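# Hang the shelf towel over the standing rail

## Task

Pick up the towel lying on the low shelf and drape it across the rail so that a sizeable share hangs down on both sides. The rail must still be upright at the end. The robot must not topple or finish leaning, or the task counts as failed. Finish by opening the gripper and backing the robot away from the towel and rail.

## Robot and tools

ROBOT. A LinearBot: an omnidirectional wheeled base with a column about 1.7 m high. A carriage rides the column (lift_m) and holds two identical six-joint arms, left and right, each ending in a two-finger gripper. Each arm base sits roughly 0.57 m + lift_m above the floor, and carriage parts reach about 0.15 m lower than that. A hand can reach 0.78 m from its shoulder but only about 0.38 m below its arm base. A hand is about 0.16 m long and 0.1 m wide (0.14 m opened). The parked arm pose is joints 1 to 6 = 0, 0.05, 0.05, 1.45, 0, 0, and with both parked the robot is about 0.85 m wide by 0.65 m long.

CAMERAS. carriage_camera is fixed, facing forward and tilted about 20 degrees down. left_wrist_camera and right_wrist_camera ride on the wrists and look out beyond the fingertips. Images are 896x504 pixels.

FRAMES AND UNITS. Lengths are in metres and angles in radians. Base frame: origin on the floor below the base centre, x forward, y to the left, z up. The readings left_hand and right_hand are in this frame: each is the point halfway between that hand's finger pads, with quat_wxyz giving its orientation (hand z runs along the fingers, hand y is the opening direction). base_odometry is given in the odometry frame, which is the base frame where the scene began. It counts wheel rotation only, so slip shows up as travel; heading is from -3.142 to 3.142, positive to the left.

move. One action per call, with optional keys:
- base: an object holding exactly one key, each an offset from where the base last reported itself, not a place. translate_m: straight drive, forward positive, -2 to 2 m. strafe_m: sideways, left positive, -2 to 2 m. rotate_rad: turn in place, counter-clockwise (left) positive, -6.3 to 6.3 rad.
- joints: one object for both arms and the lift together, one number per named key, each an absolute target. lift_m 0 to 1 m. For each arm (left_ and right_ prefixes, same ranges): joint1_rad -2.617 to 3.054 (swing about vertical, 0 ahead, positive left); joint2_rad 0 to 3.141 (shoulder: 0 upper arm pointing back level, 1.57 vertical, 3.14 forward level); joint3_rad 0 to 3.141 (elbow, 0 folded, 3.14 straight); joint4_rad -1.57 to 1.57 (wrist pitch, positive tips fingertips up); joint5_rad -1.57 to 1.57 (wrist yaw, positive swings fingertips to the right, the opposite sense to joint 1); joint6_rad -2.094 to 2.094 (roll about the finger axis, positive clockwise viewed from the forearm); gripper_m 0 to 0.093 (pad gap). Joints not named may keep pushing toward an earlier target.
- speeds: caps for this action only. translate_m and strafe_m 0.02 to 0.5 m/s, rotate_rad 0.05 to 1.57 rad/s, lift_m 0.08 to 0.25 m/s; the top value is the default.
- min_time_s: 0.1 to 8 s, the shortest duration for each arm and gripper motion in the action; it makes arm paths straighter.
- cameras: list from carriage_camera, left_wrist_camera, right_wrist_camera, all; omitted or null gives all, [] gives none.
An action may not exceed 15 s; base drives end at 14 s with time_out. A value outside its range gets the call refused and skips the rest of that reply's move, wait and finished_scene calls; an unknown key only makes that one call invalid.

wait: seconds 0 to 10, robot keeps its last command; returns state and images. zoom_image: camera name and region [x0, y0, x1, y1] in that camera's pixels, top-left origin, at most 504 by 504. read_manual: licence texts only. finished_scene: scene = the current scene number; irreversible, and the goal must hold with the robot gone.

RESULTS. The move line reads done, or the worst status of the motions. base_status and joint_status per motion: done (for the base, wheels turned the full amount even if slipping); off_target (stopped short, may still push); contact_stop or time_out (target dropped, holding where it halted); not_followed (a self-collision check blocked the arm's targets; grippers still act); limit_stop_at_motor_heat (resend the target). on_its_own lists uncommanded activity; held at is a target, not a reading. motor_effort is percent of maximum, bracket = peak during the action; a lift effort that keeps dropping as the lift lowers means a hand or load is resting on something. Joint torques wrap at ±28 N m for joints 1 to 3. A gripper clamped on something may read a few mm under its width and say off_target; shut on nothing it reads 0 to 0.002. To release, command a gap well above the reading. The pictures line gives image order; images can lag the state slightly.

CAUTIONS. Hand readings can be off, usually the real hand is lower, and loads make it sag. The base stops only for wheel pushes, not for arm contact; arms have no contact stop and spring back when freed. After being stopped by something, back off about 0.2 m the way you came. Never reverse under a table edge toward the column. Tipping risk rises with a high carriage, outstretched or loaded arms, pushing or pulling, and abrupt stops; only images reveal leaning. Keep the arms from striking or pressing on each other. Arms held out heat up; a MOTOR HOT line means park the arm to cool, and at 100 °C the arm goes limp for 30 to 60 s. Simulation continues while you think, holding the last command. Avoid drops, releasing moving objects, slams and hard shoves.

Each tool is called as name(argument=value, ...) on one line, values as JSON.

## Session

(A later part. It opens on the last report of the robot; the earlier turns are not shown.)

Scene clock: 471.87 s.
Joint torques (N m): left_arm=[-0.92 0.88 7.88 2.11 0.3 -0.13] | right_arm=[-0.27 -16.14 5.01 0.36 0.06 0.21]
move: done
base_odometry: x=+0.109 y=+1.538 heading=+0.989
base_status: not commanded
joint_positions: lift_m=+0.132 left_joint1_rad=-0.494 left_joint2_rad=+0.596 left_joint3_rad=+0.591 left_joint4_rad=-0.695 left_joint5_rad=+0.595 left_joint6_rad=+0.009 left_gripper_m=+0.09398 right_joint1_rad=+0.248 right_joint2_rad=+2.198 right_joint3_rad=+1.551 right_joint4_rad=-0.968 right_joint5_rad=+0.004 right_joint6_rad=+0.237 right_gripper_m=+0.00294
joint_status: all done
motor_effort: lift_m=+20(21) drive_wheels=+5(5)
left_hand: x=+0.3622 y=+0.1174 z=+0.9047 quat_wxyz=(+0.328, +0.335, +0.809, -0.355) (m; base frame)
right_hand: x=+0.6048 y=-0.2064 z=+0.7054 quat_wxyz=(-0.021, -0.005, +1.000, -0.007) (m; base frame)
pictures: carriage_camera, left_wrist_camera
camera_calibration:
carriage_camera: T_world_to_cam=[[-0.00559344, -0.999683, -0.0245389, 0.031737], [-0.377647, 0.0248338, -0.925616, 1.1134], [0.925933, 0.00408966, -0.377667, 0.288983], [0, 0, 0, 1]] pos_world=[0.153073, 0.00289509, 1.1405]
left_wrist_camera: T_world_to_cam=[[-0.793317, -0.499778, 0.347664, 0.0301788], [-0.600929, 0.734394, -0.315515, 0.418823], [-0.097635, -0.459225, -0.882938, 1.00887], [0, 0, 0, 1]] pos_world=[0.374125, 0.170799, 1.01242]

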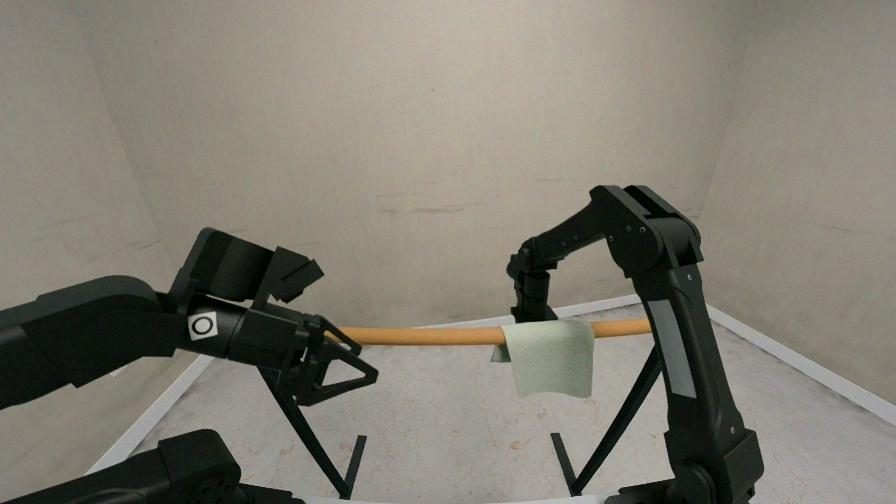

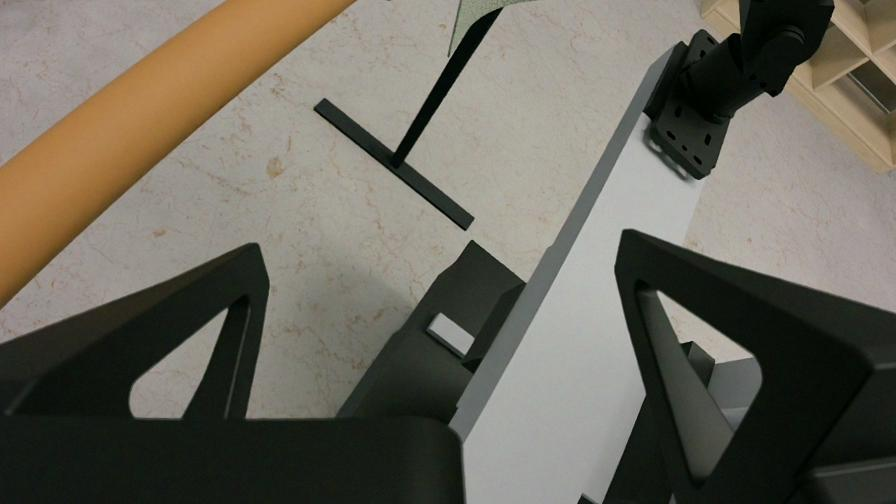

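move(joints={"right_gripper_m": 0.08}, min_time_s=1.0, cameras=["carriage_camera", "right_wrist_camera"])

zoom_image(camera="carriage_camera", region=[400, 240, 700, 504])

Scene clock: 481.97 s.
Joint torques (N m): left_arm=[-0.95 0.79 7.9 2.09 0.34 -0.14] | right_arm=[-0.28 -16.16 5.05 0.35 0.04 0.21]
move: done
base_odometry: x=+0.109 y=+1.538 heading=+0.989
base_status: not commanded
joint_positions: lift_m=+0.132 left_joint1_rad=-0.494 left_joint2_rad=+0.596 left_joint3_rad=+0.591 left_joint4_rad=-0.695 left_joint5_rad=+0.595 left_joint6_rad=+0.009 left_gripper_m=+0.09398 right_joint1_rad=+0.248 right_joint2_rad=+2.198 right_joint3_rad=+1.551 right_joint4_rad=-0.965 right_joint5_rad=+0.004 right_joint6_rad=+0.237 right_gripper_m=+0.07989
joint_status: all done
motor_effort: lift_m=+20(20) drive_wheels=+5(5)
left_hand: x=+0.3622 y=+0.1174 z=+0.9047 quat_wxyz=(+0.328, +0.335, +0.809, -0.355) (m; base frame)
right_hand: x=+0.6055 y=-0.2063 z=+0.7053 quat_wxyz=(-0.019, -0.005, +1.000, -0.007) (m; base frame)
pictures: carriage_camera, right_wrist_camera
camera_calibration:
carriage_camera: T_world_to_cam=[[-0.00559344, -0.999683, -0.0245389, 0.031737], [-0.377647, 0.0248338, -0.925616, 1.1134], [0.925933, 0.00408966, -0.377667, 0.288983], [0, 0, 0, 1]] pos_world=[0.153073, 0.00289509, 1.1405]
right_wrist_camera: T_world_to_cam=[[-0.0131857, -0.998906, -0.0448663, -0.157037], [-0.795651, -0.0166948, 0.605525, 0.0631952], [-0.605612, 0.0436822, -0.79456, 1.06279], [0, 0, 0, 1]] pos_world=[0.691847, -0.202235, 0.799137]

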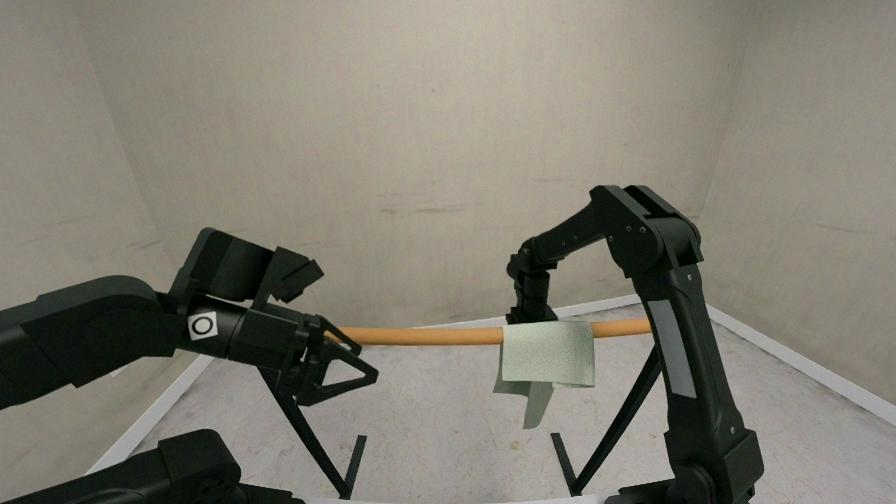

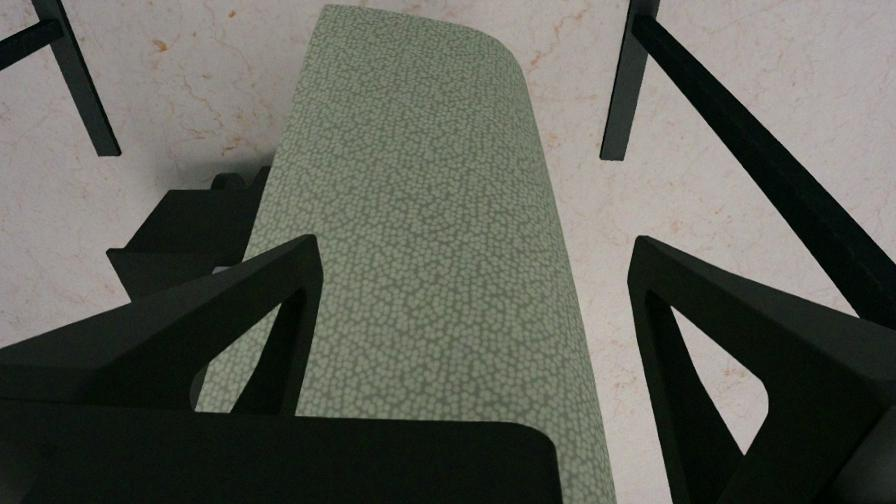

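Scaled by 1.680 from the camera's 896x504 image, which has a finer 1280x720 frame.

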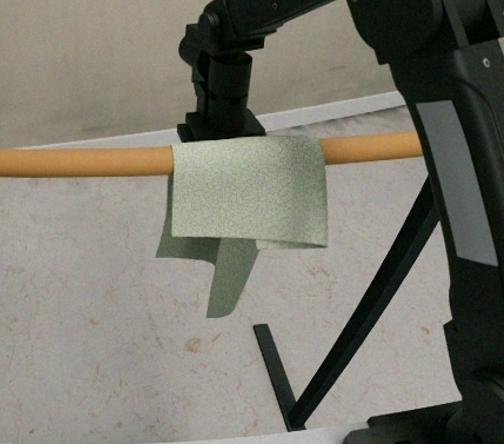

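wait(seconds=0.3, cameras=["carriage_camera", "right_wrist_camera"])

zoom_image(camera="carriage_camera", region=[400, 240, 700, 504])

Scene clock: 484.13 s.
Joint torques (N m): left_arm=[-0.85 0.83 7.9 2.12 0.32 -0.15] | right_arm=[-0.25 -16.13 4.96 0.35 0.04 0.2]
base_odometry: x=+0.109 y=+1.538 heading=+0.989
base_status: not commanded
joint_positions: lift_m=+0.132 left_joint1_rad=-0.494 left_joint2_rad=+0.596 left_joint3_rad=+0.591 left_joint4_rad=-0.695 left_joint5_rad=+0.595 left_joint6_rad=+0.009 left_gripper_m=+0.09398 right_joint1_rad=+0.248 right_joint2_rad=+2.198 right_joint3_rad=+1.551 right_joint4_rad=-0.965 right_joint5_rad=+0.004 right_joint6_rad=+0.237 right_gripper_m=+0.07989
joint_status: all done
motor_effort: lift_m=+20(20) drive_wheels=+5(5)
left_hand: x=+0.3622 y=+0.1174 z=+0.9047 quat_wxyz=(+0.328, +0.335, +0.809, -0.355) (m; base frame)
right_hand: x=+0.6055 y=-0.2063 z=+0.7053 quat_wxyz=(-0.019, -0.005, +1.000, -0.007) (m; base frame)
wait: 0.30 s; at rest from the start
pictures: carriage_camera, right_wrist_camera
camera_calibration:
carriage_camera: T_world_to_cam=[[-0.00559344, -0.999683, -0.0245389, 0.031737], [-0.377647, 0.0248338, -0.925616, 1.1134], [0.925933, 0.00408966, -0.377667, 0.288983], [0, 0, 0, 1]] pos_world=[0.153073, 0.00289509, 1.1405]
right_wrist_camera: T_world_to_cam=[[-0.0131857, -0.998906, -0.0448663, -0.157037], [-0.795651, -0.0166948, 0.605525, 0.0631952], [-0.605612, 0.0436822, -0.79456, 1.06279], [0, 0, 0, 1]] pos_world=[0.691847, -0.202235, 0.799137]

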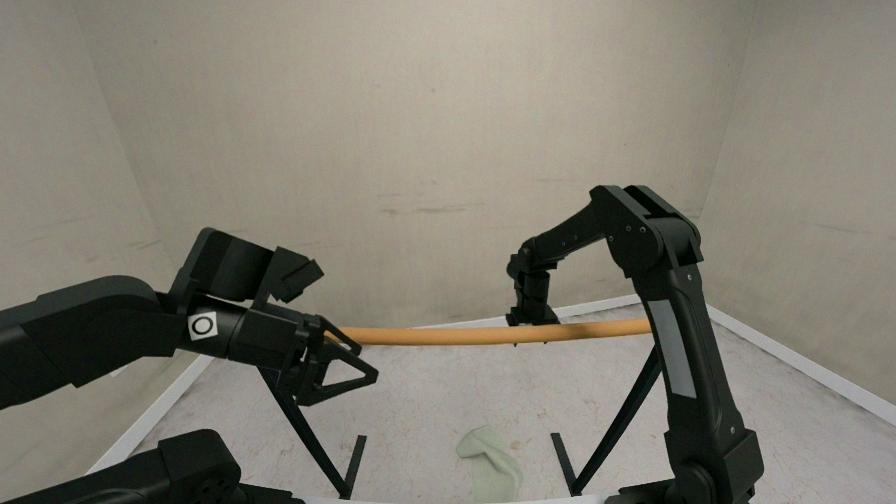

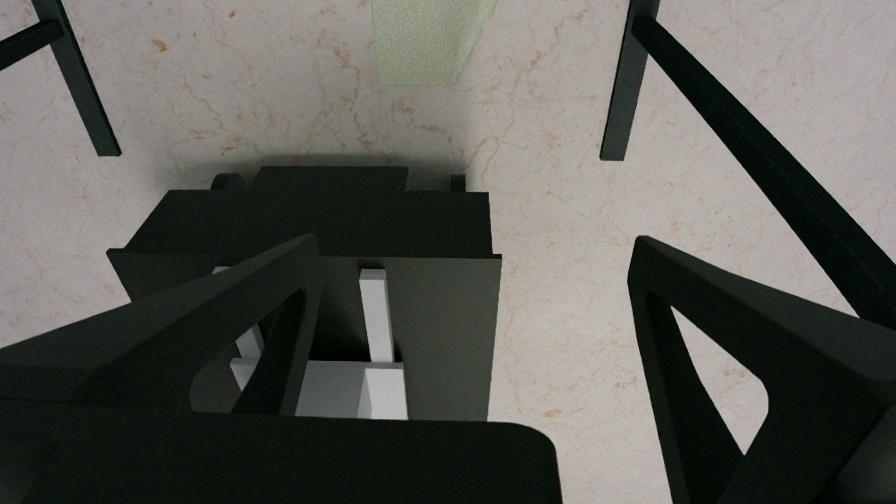

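Scaled by 1.680 from the camera's 896x504 image, which has a finer 1280x720 frame.

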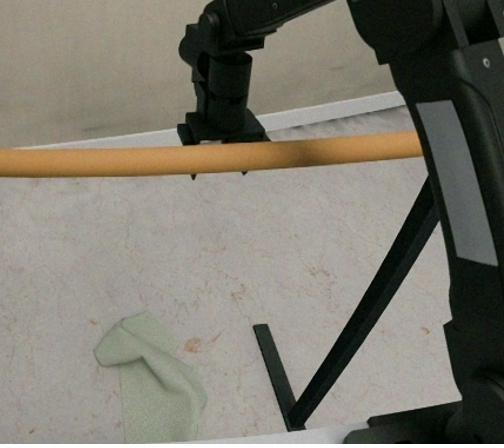

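move(joints={"lift_m": 0.5}, cameras=["carriage_camera", "right_wrist_camera", "left_wrist_camera"])

zoom_image(camera="carriage_camera", region=[350, 350, 700, 504])

zoom_image(camera="left_wrist_camera", region=[200, 0, 700, 400])

Scene clock: 513.53 s.
Joint torques (N m): left_arm=[-0.9 0.84 7.91 2.11 0.31 -0.14] | right_arm=[-0.28 -14.08 5.7 0.35 0.06 0.21]
move: done
base_odometry: x=+0.109 y=+1.538 heading=+0.989
base_status: not commanded
joint_positions: lift_m=+0.500 left_joint1_rad=-0.494 left_joint2_rad=+0.596 left_joint3_rad=+0.591 left_joint4_rad=-0.694 left_joint5_rad=+0.595 left_joint6_rad=+0.008 left_gripper_m=+0.09398 right_joint1_rad=+0.248 right_joint2_rad=+2.176 right_joint3_rad=+1.545 right_joint4_rad=-0.961 right_joint5_rad=+0.004 right_joint6_rad=+0.237 right_gripper_m=+0.07989
joint_status: all done
motor_effort: lift_m=+24(30) drive_wheels=-4(5)
left_hand: x=+0.3623 y=+0.1173 z=+1.2723 quat_wxyz=(+0.328, +0.335, +0.809, -0.355) (m; base frame)
right_hand: x=+0.6071 y=-0.2058 z=+1.0795 quat_wxyz=(-0.010, -0.005, +1.000, -0.004) (m; base frame)
pictures: carriage_camera, left_wrist_camera, right_wrist_camera
camera_calibration:
carriage_camera: T_world_to_cam=[[-0.00559344, -0.999683, -0.0245389, 0.0407542], [-0.377647, 0.0248338, -0.925616, 1.45354], [0.925933, 0.00408966, -0.377667, 0.427763], [0, 0, 0, 1]] pos_world=[0.153073, 0.00289509, 1.50797]
left_wrist_camera: T_world_to_cam=[[-0.793242, -0.49959, 0.348104, -0.0982452], [-0.601029, 0.734073, -0.316073, 0.535684], [-0.0976267, -0.459943, -0.882565, 1.33302], [0, 0, 0, 1]] pos_world=[0.374168, 0.170802, 1.38]
right_wrist_camera: T_world_to_cam=[[-0.0122737, -0.998675, -0.0499699, -0.134812], [-0.807147, -0.0196027, 0.590025, -0.138959], [-0.590223, 0.0475748, -0.805837, 1.3647], [0, 0, 0, 1]] pos_world=[0.691661, -0.202283, 1.17498]

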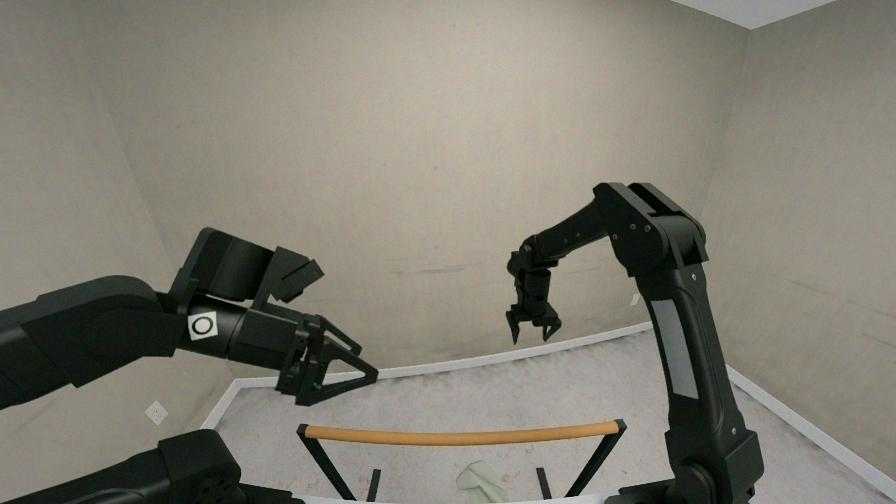

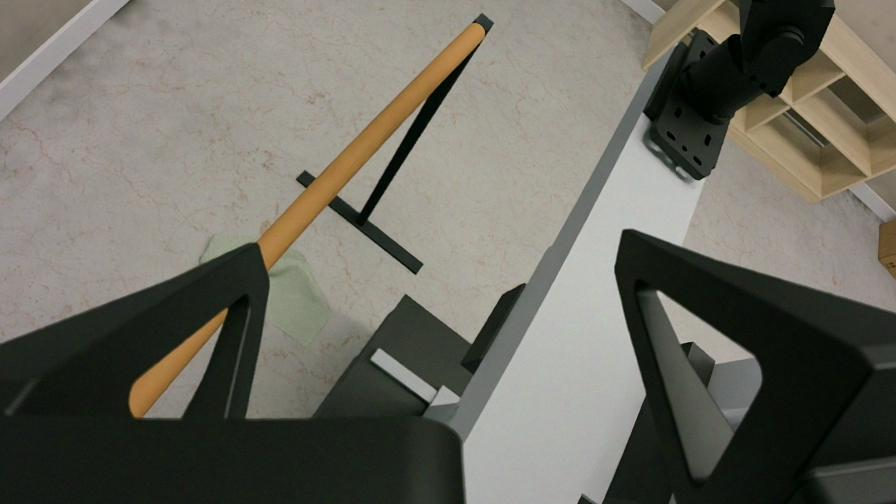

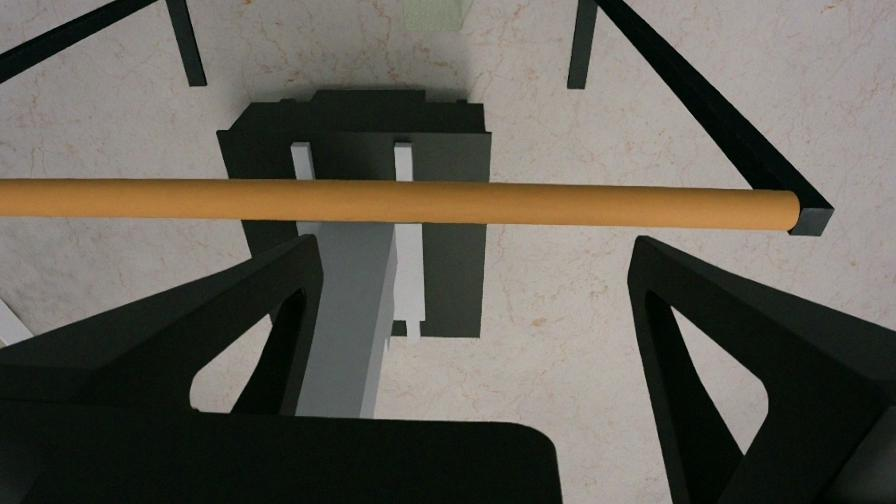

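Scaled by 1.440 from the camera's 896x504 image, which has a finer 1280x720 frame.

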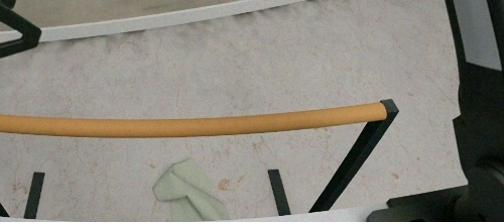

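Scaled by 1.008 from the camera's 896x504 image, which has a finer 1280x720 frame.

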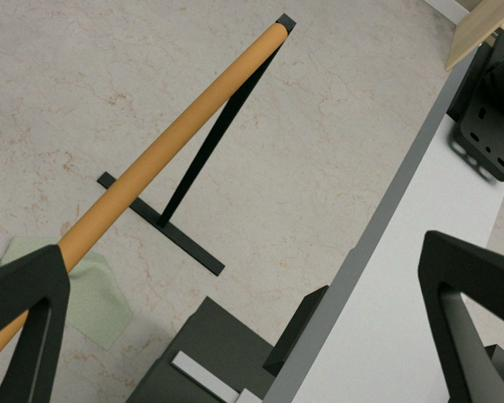

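move(base={"translate_m": -0.6}, speeds={"translate_m": 0.2}, cameras=[])

move(joints={"left_joint1_rad": 0, "left_joint2_rad": 0.05, "left_joint3_rad": 0.05, "left_joint4_rad": 1.45, "left_joint5_rad": 0, "left_joint6_rad": 0, "right_joint1_rad": 0, "right_joint2_rad": 0.05, "right_joint3_rad": 0.05, "right_joint4_rad": 1.45, "right_joint5_rad": 0, "right_joint6_rad": 0}, min_time_s=2.5, cameras=["carriage_camera", "left_wrist_camera", "right_wrist_camera"])

Scene clock: 523.30 s.
Joint torques (N m): left_arm=[-0.87 0.85 7.77 2.11 0.29 -0.14] | right_arm=[-0.13 -14.28 5.71 0.33 0.07 0.2]
move: done
base_odometry: x=-0.220 y=+1.037 heading=+0.989
base_status: done
joint_positions: lift_m=+0.500 left_joint1_rad=-0.494 left_joint2_rad=+0.596 left_joint3_rad=+0.591 left_joint4_rad=-0.694 left_joint5_rad=+0.597 left_joint6_rad=+0.008 left_gripper_m=+0.09398 right_joint1_rad=+0.246 right_joint2_rad=+2.176 right_joint3_rad=+1.545 right_joint4_rad=-0.958 right_joint5_rad=+0.003 right_joint6_rad=+0.237 right_gripper_m=+0.07989
joint_status: not commanded
motor_effort: lift_m=+24(25) drive_wheels=+0(11)
left_hand: x=+0.3619 y=+0.1171 z=+1.2724 quat_wxyz=(+0.327, +0.335, +0.808, -0.356) (m; base frame)
right_hand: x=+0.6078 y=-0.2062 z=+1.0795 quat_wxyz=(-0.009, -0.004, +1.000, -0.004) (m; base frame)
pictures: none
No camera images: "cameras" was empty.

Scene clock: 526.20 s.
Joint torques (N m): left_arm=[0.24 2.81 4.81 0.13 -0.12 -0.14] | right_arm=[-0.92 2.86 4.88 0.07 0.03 -0.08]
move: done
base_odometry: x=-0.220 y=+1.037 heading=+0.989
base_status: not commanded
joint_positions: lift_m=+0.500 left_joint1_rad=-0.006 left_joint2_rad=+0.060 left_joint3_rad=+0.059 left_joint4_rad=+1.430 left_joint5_rad=+0.013 left_joint6_rad=+0.007 left_gripper_m=+0.09399 right_joint1_rad=+0.007 right_joint2_rad=+0.062 right_joint3_rad=+0.061 right_joint4_rad=+1.433 right_joint5_rad=+0.003 right_joint6_rad=+0.014 right_gripper_m=+0.07989
joint_status: all done
motor_effort: lift_m=+24(25) drive_wheels=+1(1)
left_hand: x=+0.2573 y=+0.3004 z=+1.5235 quat_wxyz=(+0.997, +0.007, +0.071, +0.000) (m; base frame)
right_hand: x=+0.2564 y=-0.3031 z=+1.5240 quat_wxyz=(+0.998, +0.002, +0.069, +0.010) (m; base frame)
pictures: carriage_camera, left_wrist_camera, right_wrist_camera
camera_calibration:
carriage_camera: T_world_to_cam=[[-0.00559344, -0.999683, -0.0245389, 0.0407542], [-0.377647, 0.0248338, -0.925616, 1.45354], [0.925933, 0.00408966, -0.377667, 0.427762], [0, 0, 0, 1]] pos_world=[0.153073, 0.00289509, 1.50797]
left_wrist_camera: T_world_to_cam=[[0.017826, -0.999126, -0.0378148, 0.351781], [0.714923, 0.0391771, -0.698105, 0.869763], [0.698976, -0.0145902, 0.714996, -1.14387], [0, 0, 0, 1]] pos_world=[0.171452, 0.300709, 1.43835]
right_wrist_camera: T_world_to_cam=[[0.0502134, -0.99746, 0.0505215, -0.382879], [0.731655, 0.0023057, -0.681671, 0.863987], [0.679823, 0.0711933, 0.729912, -1.13848], [0, 0, 0, 1]] pos_world=[0.161049, -0.302846, 1.43929]

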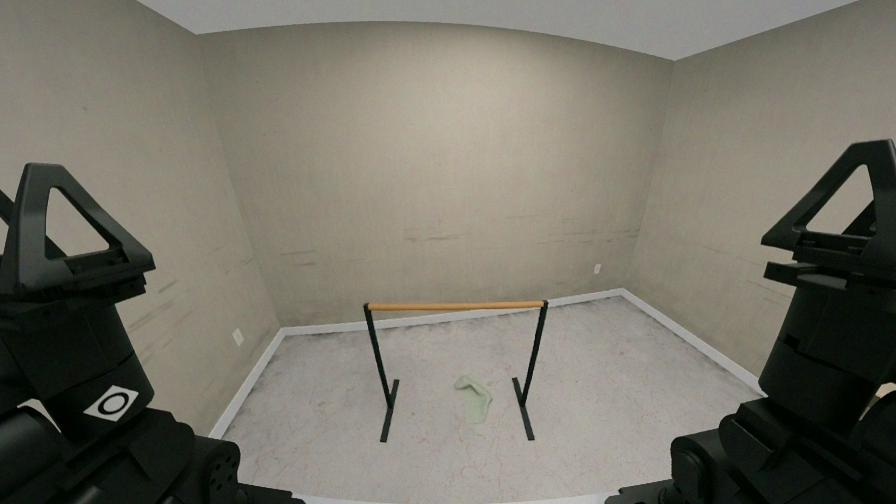

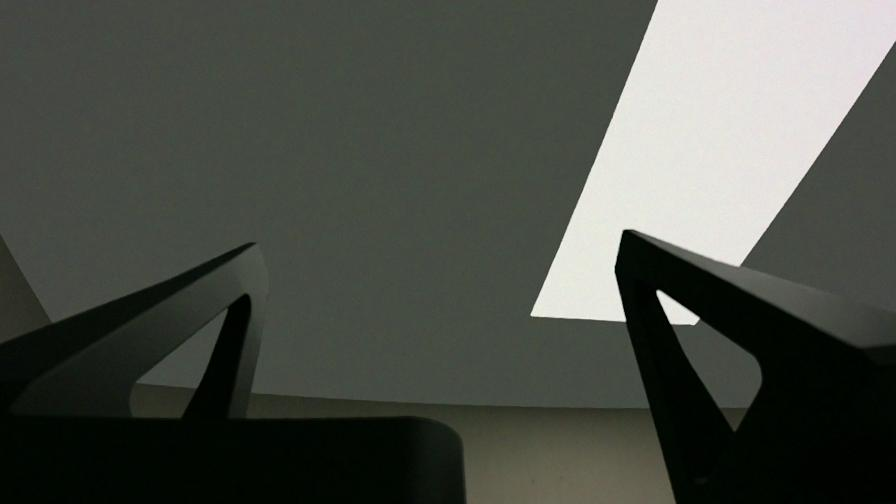

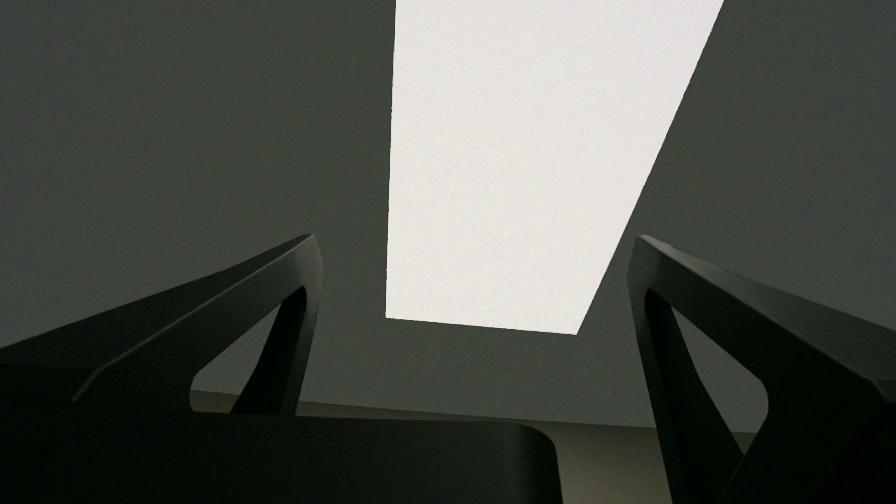

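move(base={"rotate_rad": -1.5}, cameras=["carriage_camera"])

move(base={"rotate_rad": -1.5}, cameras=["carriage_camera"])

move(base={"rotate_rad": -1.5}, cameras=["carriage_camera"])

Scene clock: 533.17 s.
Joint torques (N m): left_arm=[0.25 2.89 4.86 0.06 -0.08 -0.15] | right_arm=[-0.92 2.78 4.88 -0.03 0.03 -0.09]
move: done
base_odometry: x=-0.220 y=+1.037 heading=-0.511
base_status: done
joint_positions: lift_m=+0.500 left_joint1_rad=-0.006 left_joint2_rad=+0.060 left_joint3_rad=+0.059 left_joint4_rad=+1.436 left_joint5_rad=+0.009 left_joint6_rad=+0.007 left_gripper_m=+0.09399 right_joint1_rad=+0.007 right_joint2_rad=+0.062 right_joint3_rad=+0.061 right_joint4_rad=+1.439 right_joint5_rad=+0.003 right_joint6_rad=+0.013 right_gripper_m=+0.07989
joint_status: not commanded
motor_effort: lift_m=+25(25) drive_wheels=+6(13)
left_hand: x=+0.2558 y=+0.3011 z=+1.5237 quat_wxyz=(+0.998, +0.005, +0.068, +0.000) (m; base frame)
right_hand: x=+0.2550 y=-0.3031 z=+1.5242 quat_wxyz=(+0.998, +0.002, +0.066, +0.010) (m; base frame)
pictures: carriage_camera
camera_calibration:
carriage_camera: T_world_to_cam=[[-0.00559344, -0.999683, -0.0245389, 0.0407542], [-0.377647, 0.0248338, -0.925616, 1.45354], [0.925933, 0.00408966, -0.377667, 0.427762], [0, 0, 0, 1]] pos_world=[0.153073, 0.00289509, 1.50797]

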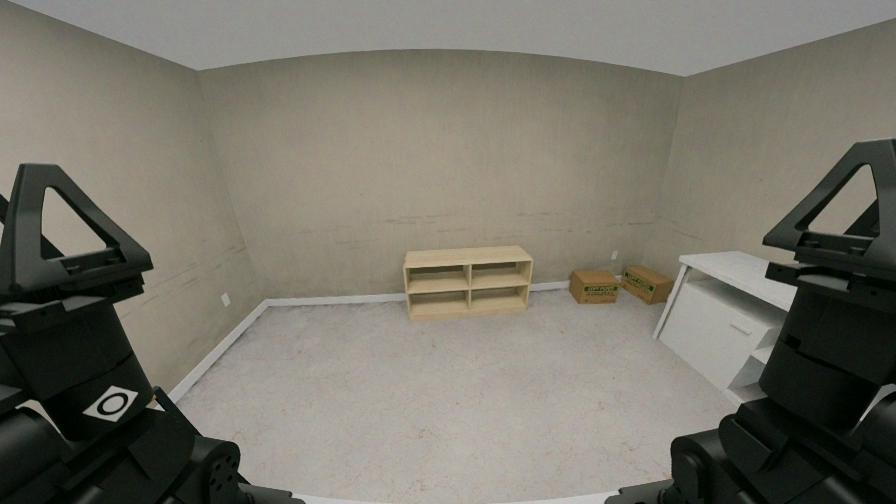

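Scene clock: 536.20 s.
Joint torques (N m): left_arm=[0.21 2.85 4.86 0.06 -0.07 -0.16] | right_arm=[-0.94 2.85 4.88 -0.02 0.03 -0.09]
move: done
base_odometry: x=-0.220 y=+1.037 heading=-2.010
base_status: done
joint_positions: lift_m=+0.500 left_joint1_rad=-0.006 left_joint2_rad=+0.060 left_joint3_rad=+0.059 left_joint4_rad=+1.437 left_joint5_rad=+0.008 left_joint6_rad=+0.007 left_gripper_m=+0.09400 right_joint1_rad=+0.007 right_joint2_rad=+0.062 right_joint3_rad=+0.061 right_joint4_rad=+1.439 right_joint5_rad=+0.003 right_joint6_rad=+0.013 right_gripper_m=+0.07990
joint_status: not commanded
motor_effort: lift_m=+24(25) drive_wheels=+7(13)
left_hand: x=+0.2554 y=+0.3013 z=+1.5237 quat_wxyz=(+0.998, +0.004, +0.067, +0.000) (m; base frame)
right_hand: x=+0.2548 y=-0.3031 z=+1.5242 quat_wxyz=(+0.998, +0.002, +0.066, +0.010) (m; base frame)
pictures: carriage_camera
camera_calibration:
carriage_camera: T_world_to_cam=[[-0.00559344, -0.999683, -0.0245389, 0.0407542], [-0.377647, 0.0248338, -0.925616, 1.45354], [0.925933, 0.00408966, -0.377667, 0.427762], [0, 0, 0, 1]] pos_world=[0.153073, 0.00289509, 1.50797]

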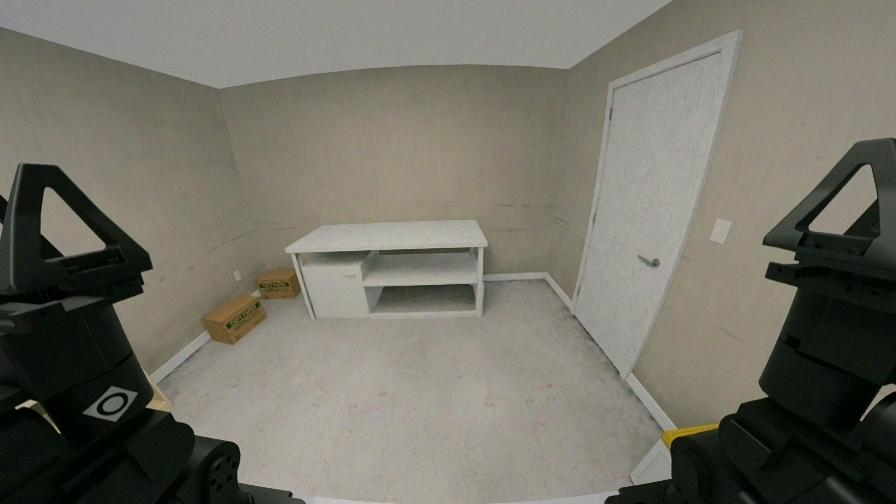

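Scene clock: 539.23 s.
Joint torques (N m): left_arm=[0.16 2.82 4.83 0.04 -0.04 -0.16] | right_arm=[-0.94 2.77 4.86 -0.03 0.04 -0.07]
move: done
base_odometry: x=-0.220 y=+1.037 heading=+2.773
base_status: done
joint_positions: lift_m=+0.500 left_joint1_rad=-0.006 left_joint2_rad=+0.060 left_joint3_rad=+0.059 left_joint4_rad=+1.439 left_joint5_rad=+0.007 left_joint6_rad=+0.007 left_gripper_m=+0.09400 right_joint1_rad=+0.007 right_joint2_rad=+0.062 right_joint3_rad=+0.061 right_joint4_rad=+1.440 right_joint5_rad=+0.003 right_joint6_rad=+0.013 right_gripper_m=+0.07991
joint_status: not commanded
motor_effort: lift_m=+24(25) drive_wheels=+6(13)
left_hand: x=+0.2551 y=+0.3014 z=+1.5238 quat_wxyz=(+0.998, +0.004, +0.067, +0.000) (m; base frame)
right_hand: x=+0.2547 y=-0.3031 z=+1.5243 quat_wxyz=(+0.998, +0.002, +0.066, +0.010) (m; base frame)
pictures: carriage_camera
camera_calibration:
carriage_camera: T_world_to_cam=[[-0.00559344, -0.999683, -0.0245389, 0.0407542], [-0.377647, 0.0248338, -0.925616, 1.45354], [0.925933, 0.00408966, -0.377667, 0.427762], [0, 0, 0, 1]] pos_world=[0.153073, 0.00289509, 1.50797]

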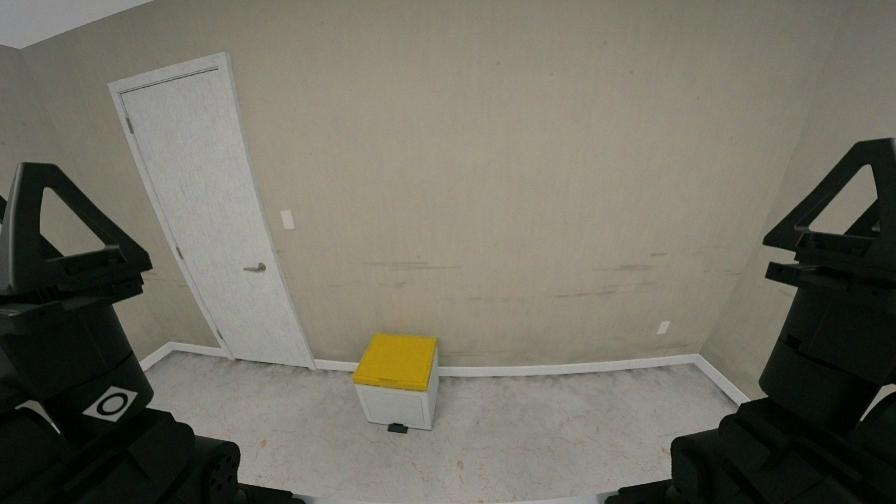

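move(joints={"lift_m": 0.0, "right_joint1_rad": 0.5, "right_joint2_rad": 2.8, "right_joint3_rad": 1.9, "right_joint4_rad": -1.5, "right_joint5_rad": 0, "right_joint6_rad": 0}, min_time_s=2.5, cameras=["carriage_camera", "right_wrist_camera"])

Scene clock: 598.10 s.
Joint torques (N m): left_arm=[0.25 3.07 5.34 0.07 -0.04 -0.14] | right_arm=[0.34 -11.49 4.96 -1.42 0.04 -0.08]
move: done
base_odometry: x=-0.220 y=+1.037 heading=+2.773
base_status: not commanded
joint_positions: lift_m=+0.003 left_joint1_rad=-0.006 left_joint2_rad=+0.058 left_joint3_rad=+0.053 left_joint4_rad=+1.439 left_joint5_rad=+0.007 left_joint6_rad=+0.007 left_gripper_m=+0.09400 right_joint1_rad=+0.495 right_joint2_rad=+2.772 right_joint3_rad=+1.886 right_joint4_rad=-1.487 right_joint5_rad=+0.002 right_joint6_rad=+0.013 right_gripper_m=+0.07991
joint_status: all done
joint sent to its limit — lift_m, lower limit.
motor_effort: lift_m=+20(21) drive_wheels=+7(7)
left_hand: x=+0.2562 y=+0.3014 z=+1.0253 quat_wxyz=(+0.998, +0.004, +0.069, +0.000) (m; base frame)
right_hand: x=+0.4769 y=-0.1653 z=+0.4803 quat_wxyz=(-0.378, -0.220, +0.894, -0.099) (m; base frame)
pictures: carriage_camera, right_wrist_camera
camera_calibration:
carriage_camera: T_world_to_cam=[[-0.00559344, -0.999683, -0.0245389, 0.0285666], [-0.377647, 0.0248338, -0.925616, 0.993814], [0.925933, 0.00408966, -0.377667, 0.240189], [0, 0, 0, 1]] pos_world=[0.153073, 0.00289509, 1.0113]
right_wrist_camera: T_world_to_cam=[[0.416483, -0.909036, -0.0139582, -0.332833], [-0.135309, -0.0771604, 0.987794, -0.410648], [-0.899018, -0.409511, -0.155136, 0.562162], [0, 0, 0, 1]] pos_world=[0.588449, -0.104032, 0.488202]

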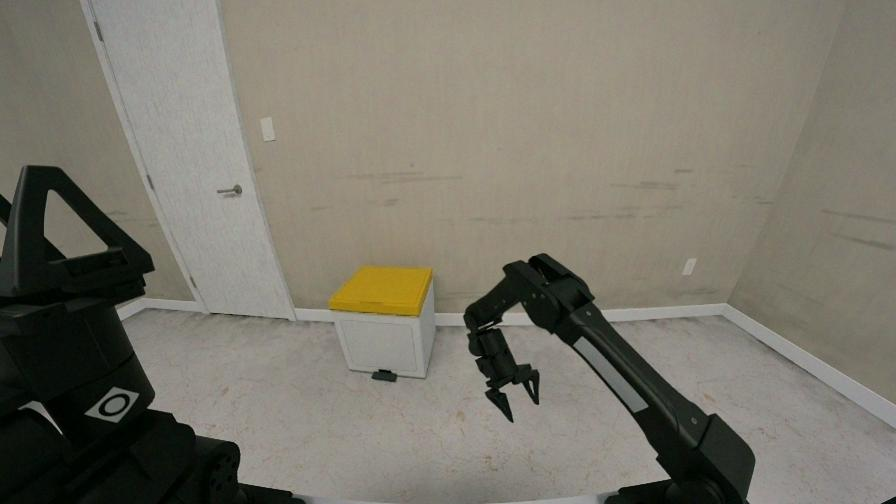

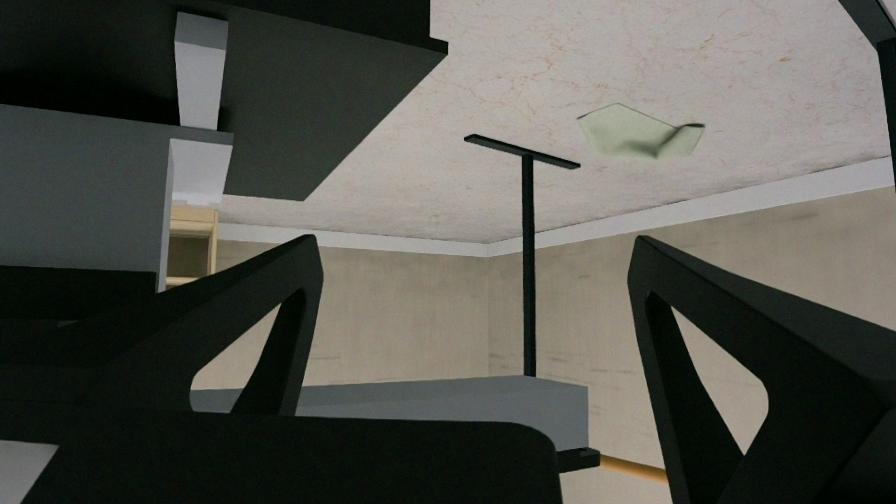

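zoom_image(camera="right_wrist_camera", region=[440, 60, 780, 200])

zoom_image(camera="right_wrist_camera", region=[0, 0, 460, 220])

Scaled by 1.482 from the camera's 896x504 image, which has a finer 1280x720 frame.

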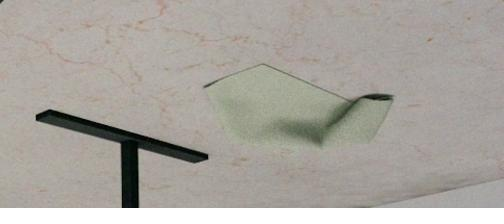

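Scaled by 1.096 from the camera's 896x504 image, which has a finer 1280x720 frame.

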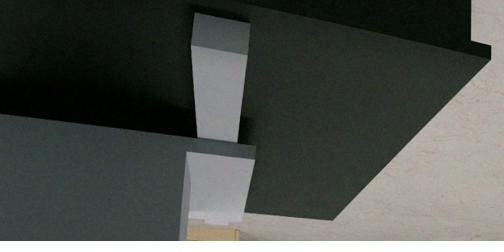

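move(base={"rotate_rad": -1.784}, cameras=[])

move(base={"translate_m": 0.4}, joints={"right_joint1_rad": 0.3, "right_joint2_rad": 2.6, "right_joint3_rad": 1.2, "right_joint4_rad": 0.0, "right_joint5_rad": 0, "right_joint6_rad": 0}, speeds={"translate_m": 0.2}, min_time_s=2.0, cameras=["carriage_camera", "right_wrist_camera"])

Scene clock: 640.83 s.
Joint torques (N m): left_arm=[0.23 3.02 5.37 0.03 -0.04 -0.14] | right_arm=[0.4 -11.3 4.41 -1.35 0.04 -0.08]
move: done
base_odometry: x=-0.220 y=+1.037 heading=+0.990
base_status: done
joint_positions: lift_m=+0.003 left_joint1_rad=-0.006 left_joint2_rad=+0.058 left_joint3_rad=+0.053 left_joint4_rad=+1.439 left_joint5_rad=+0.005 left_joint6_rad=+0.007 left_gripper_m=+0.09401 right_joint1_rad=+0.493 right_joint2_rad=+2.772 right_joint3_rad=+1.892 right_joint4_rad=-1.495 right_joint5_rad=+0.002 right_joint6_rad=+0.013 right_gripper_m=+0.07992
joint_status: not commanded
motor_effort: lift_m=+20(20) drive_wheels=+7(15)
left_hand: x=+0.2561 y=+0.3018 z=+1.0254 quat_wxyz=(+0.998, +0.003, +0.068, +0.000) (m; base frame)
right_hand: x=+0.4777 y=-0.1653 z=+0.4818 quat_wxyz=(-0.379, -0.219, +0.894, -0.099) (m; base frame)
pictures: none
No camera images: "cameras" was empty.

Scene clock: 644.00 s.
Joint torques (N m): left_arm=[0.23 2.99 5.38 -0.01 -0.05 -0.14] | right_arm=[-0.81 -15.75 2.14 0.67 0.05 -0.08]
move: done
base_odometry: x=+0.000 y=+1.371 heading=+0.989
base_status: done
joint_positions: lift_m=+0.003 left_joint1_rad=-0.006 left_joint2_rad=+0.058 left_joint3_rad=+0.053 left_joint4_rad=+1.441 left_joint5_rad=+0.005 left_joint6_rad=+0.007 left_gripper_m=+0.09401 right_joint1_rad=+0.305 right_joint2_rad=+2.637 right_joint3_rad=+1.208 right_joint4_rad=-0.010 right_joint5_rad=+0.002 right_joint6_rad=+0.013 right_gripper_m=+0.07992
joint_status: all done
motor_effort: lift_m=+20(20) drive_wheels=-7(15)
left_hand: x=+0.2557 y=+0.3018 z=+1.0254 quat_wxyz=(+0.998, +0.003, +0.067, +0.000) (m; base frame)
right_hand: x=+0.5813 y=-0.1897 z=+0.3576 quat_wxyz=(+0.066, -0.145, +0.987, +0.009) (m; base frame)
pictures: carriage_camera, right_wrist_camera
camera_calibration:
carriage_camera: T_world_to_cam=[[-0.00559344, -0.999683, -0.0245389, 0.0285666], [-0.377647, 0.0248338, -0.925616, 0.993814], [0.925933, 0.00408966, -0.377667, 0.240189], [0, 0, 0, 1]] pos_world=[0.153073, 0.00289509, 1.0113]
right_wrist_camera: T_world_to_cam=[[0.27397, -0.959832, -0.0605259, -0.310361], [-0.845428, -0.27036, 0.460605, 0.28739], [-0.458467, -0.0750215, -0.885539, 0.695631], [0, 0, 0, 1]] pos_world=[0.646921, -0.168008, 0.464851]

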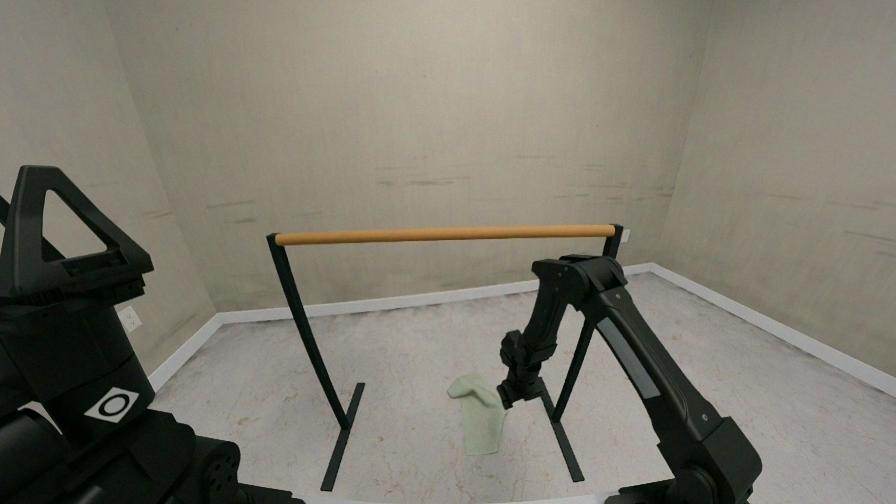

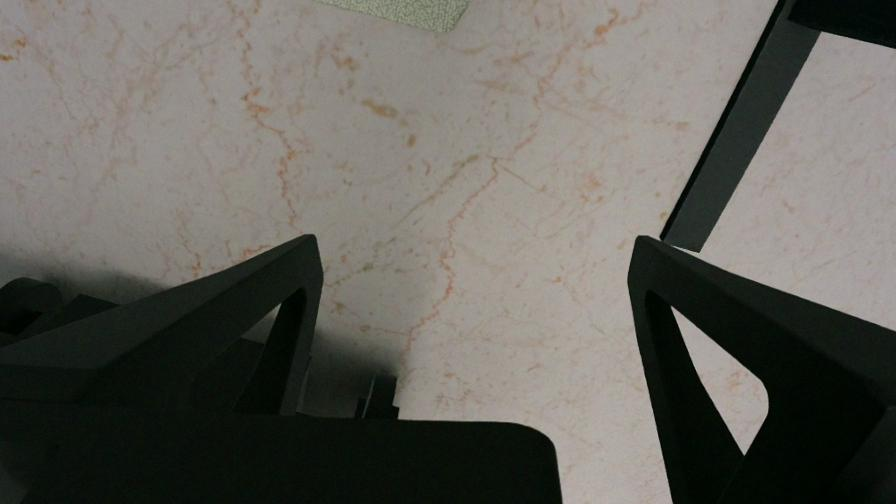

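zoom_image(camera="carriage_camera", region=[400, 340, 600, 500])

zoom_image(camera="right_wrist_camera", region=[400, 0, 896, 280])

Scaled by 2.520 from the camera's 896x504 image, which has a finer 1280x720 frame.

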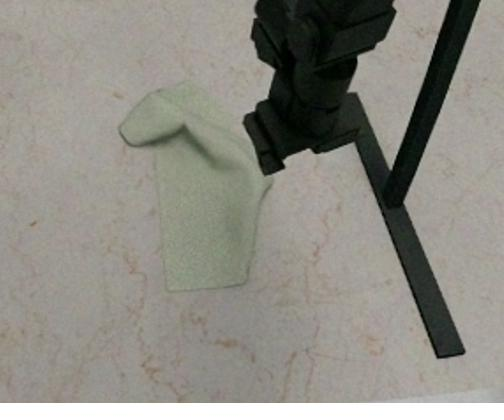

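Scaled by 1.016 from the camera's 896x504 image, which has a finer 1280x720 frame.

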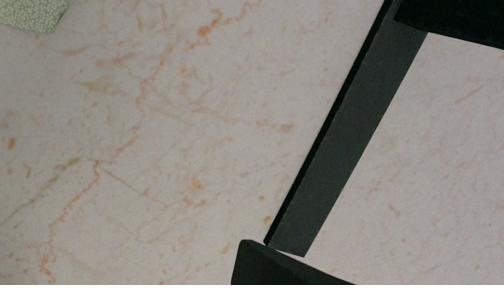

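move(joints={"right_joint1_rad": 0.1, "right_joint2_rad": 2.6, "right_joint3_rad": 1.05, "right_joint4_rad": 0.8, "right_joint5_rad": 0, "right_joint6_rad": 0}, min_time_s=1.5, cameras=["right_wrist_camera"])

zoom_image(camera="right_wrist_camera", region=[200, 0, 700, 400])

Scene clock: 674.60 s.
Joint torques (N m): left_arm=[0.21 3.11 5.39 0.01 -0.03 -0.15] | right_arm=[-0.81 -15.88 2.36 1.73 0.04 -0.09]
move: done
base_odometry: x=+0.000 y=+1.371 heading=+0.989
base_status: not commanded
joint_positions: lift_m=+0.003 left_joint1_rad=-0.006 left_joint2_rad=+0.058 left_joint3_rad=+0.053 left_joint4_rad=+1.441 left_joint5_rad=+0.005 left_joint6_rad=+0.007 left_gripper_m=+0.09401 right_joint1_rad=+0.106 right_joint2_rad=+2.637 right_joint3_rad=+1.058 right_joint4_rad=+0.789 right_joint5_rad=+0.002 right_joint6_rad=+0.013 right_gripper_m=+0.07992
joint_status: all done
motor_effort: lift_m=+20(20) drive_wheels=-7(7)
left_hand: x=+0.2557 y=+0.3018 z=+1.0254 quat_wxyz=(+0.998, +0.003, +0.067, +0.000) (m; base frame)
right_hand: x=+0.7005 y=-0.2524 z=+0.4153 quat_wxyz=(+0.380, -0.042, +0.924, +0.021) (m; base frame)
pictures: right_wrist_camera
camera_calibration:
right_wrist_camera: T_world_to_cam=[[0.120162, -0.990644, -0.0647036, -0.297947], [-0.979702, -0.107795, -0.169012, 0.741237], [0.160456, 0.083699, -0.983488, 0.44385], [0, 0, 0, 1]] pos_world=[0.690775, -0.252407, 0.542521]

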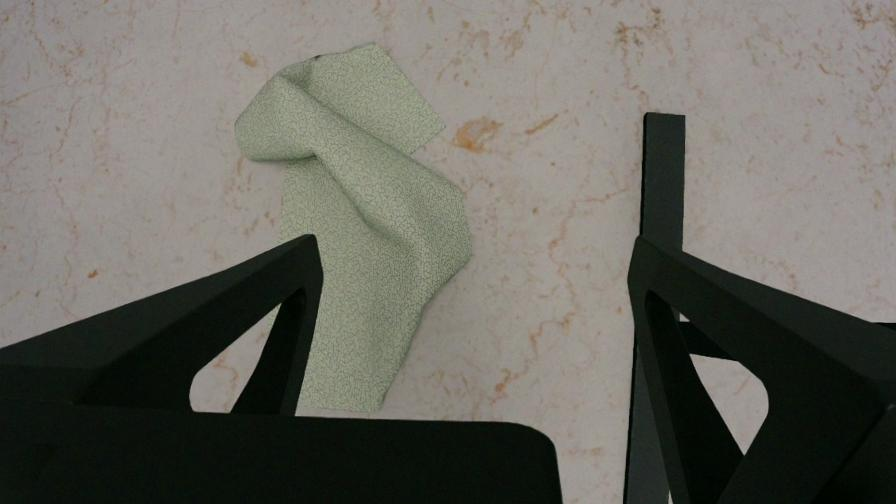

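Scaled by 1.008 from the camera's 896x504 image, which has a finer 1280x720 frame.

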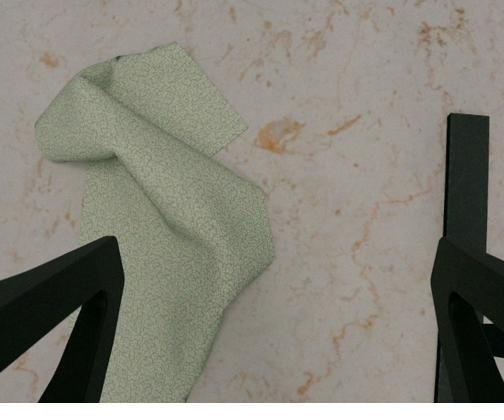

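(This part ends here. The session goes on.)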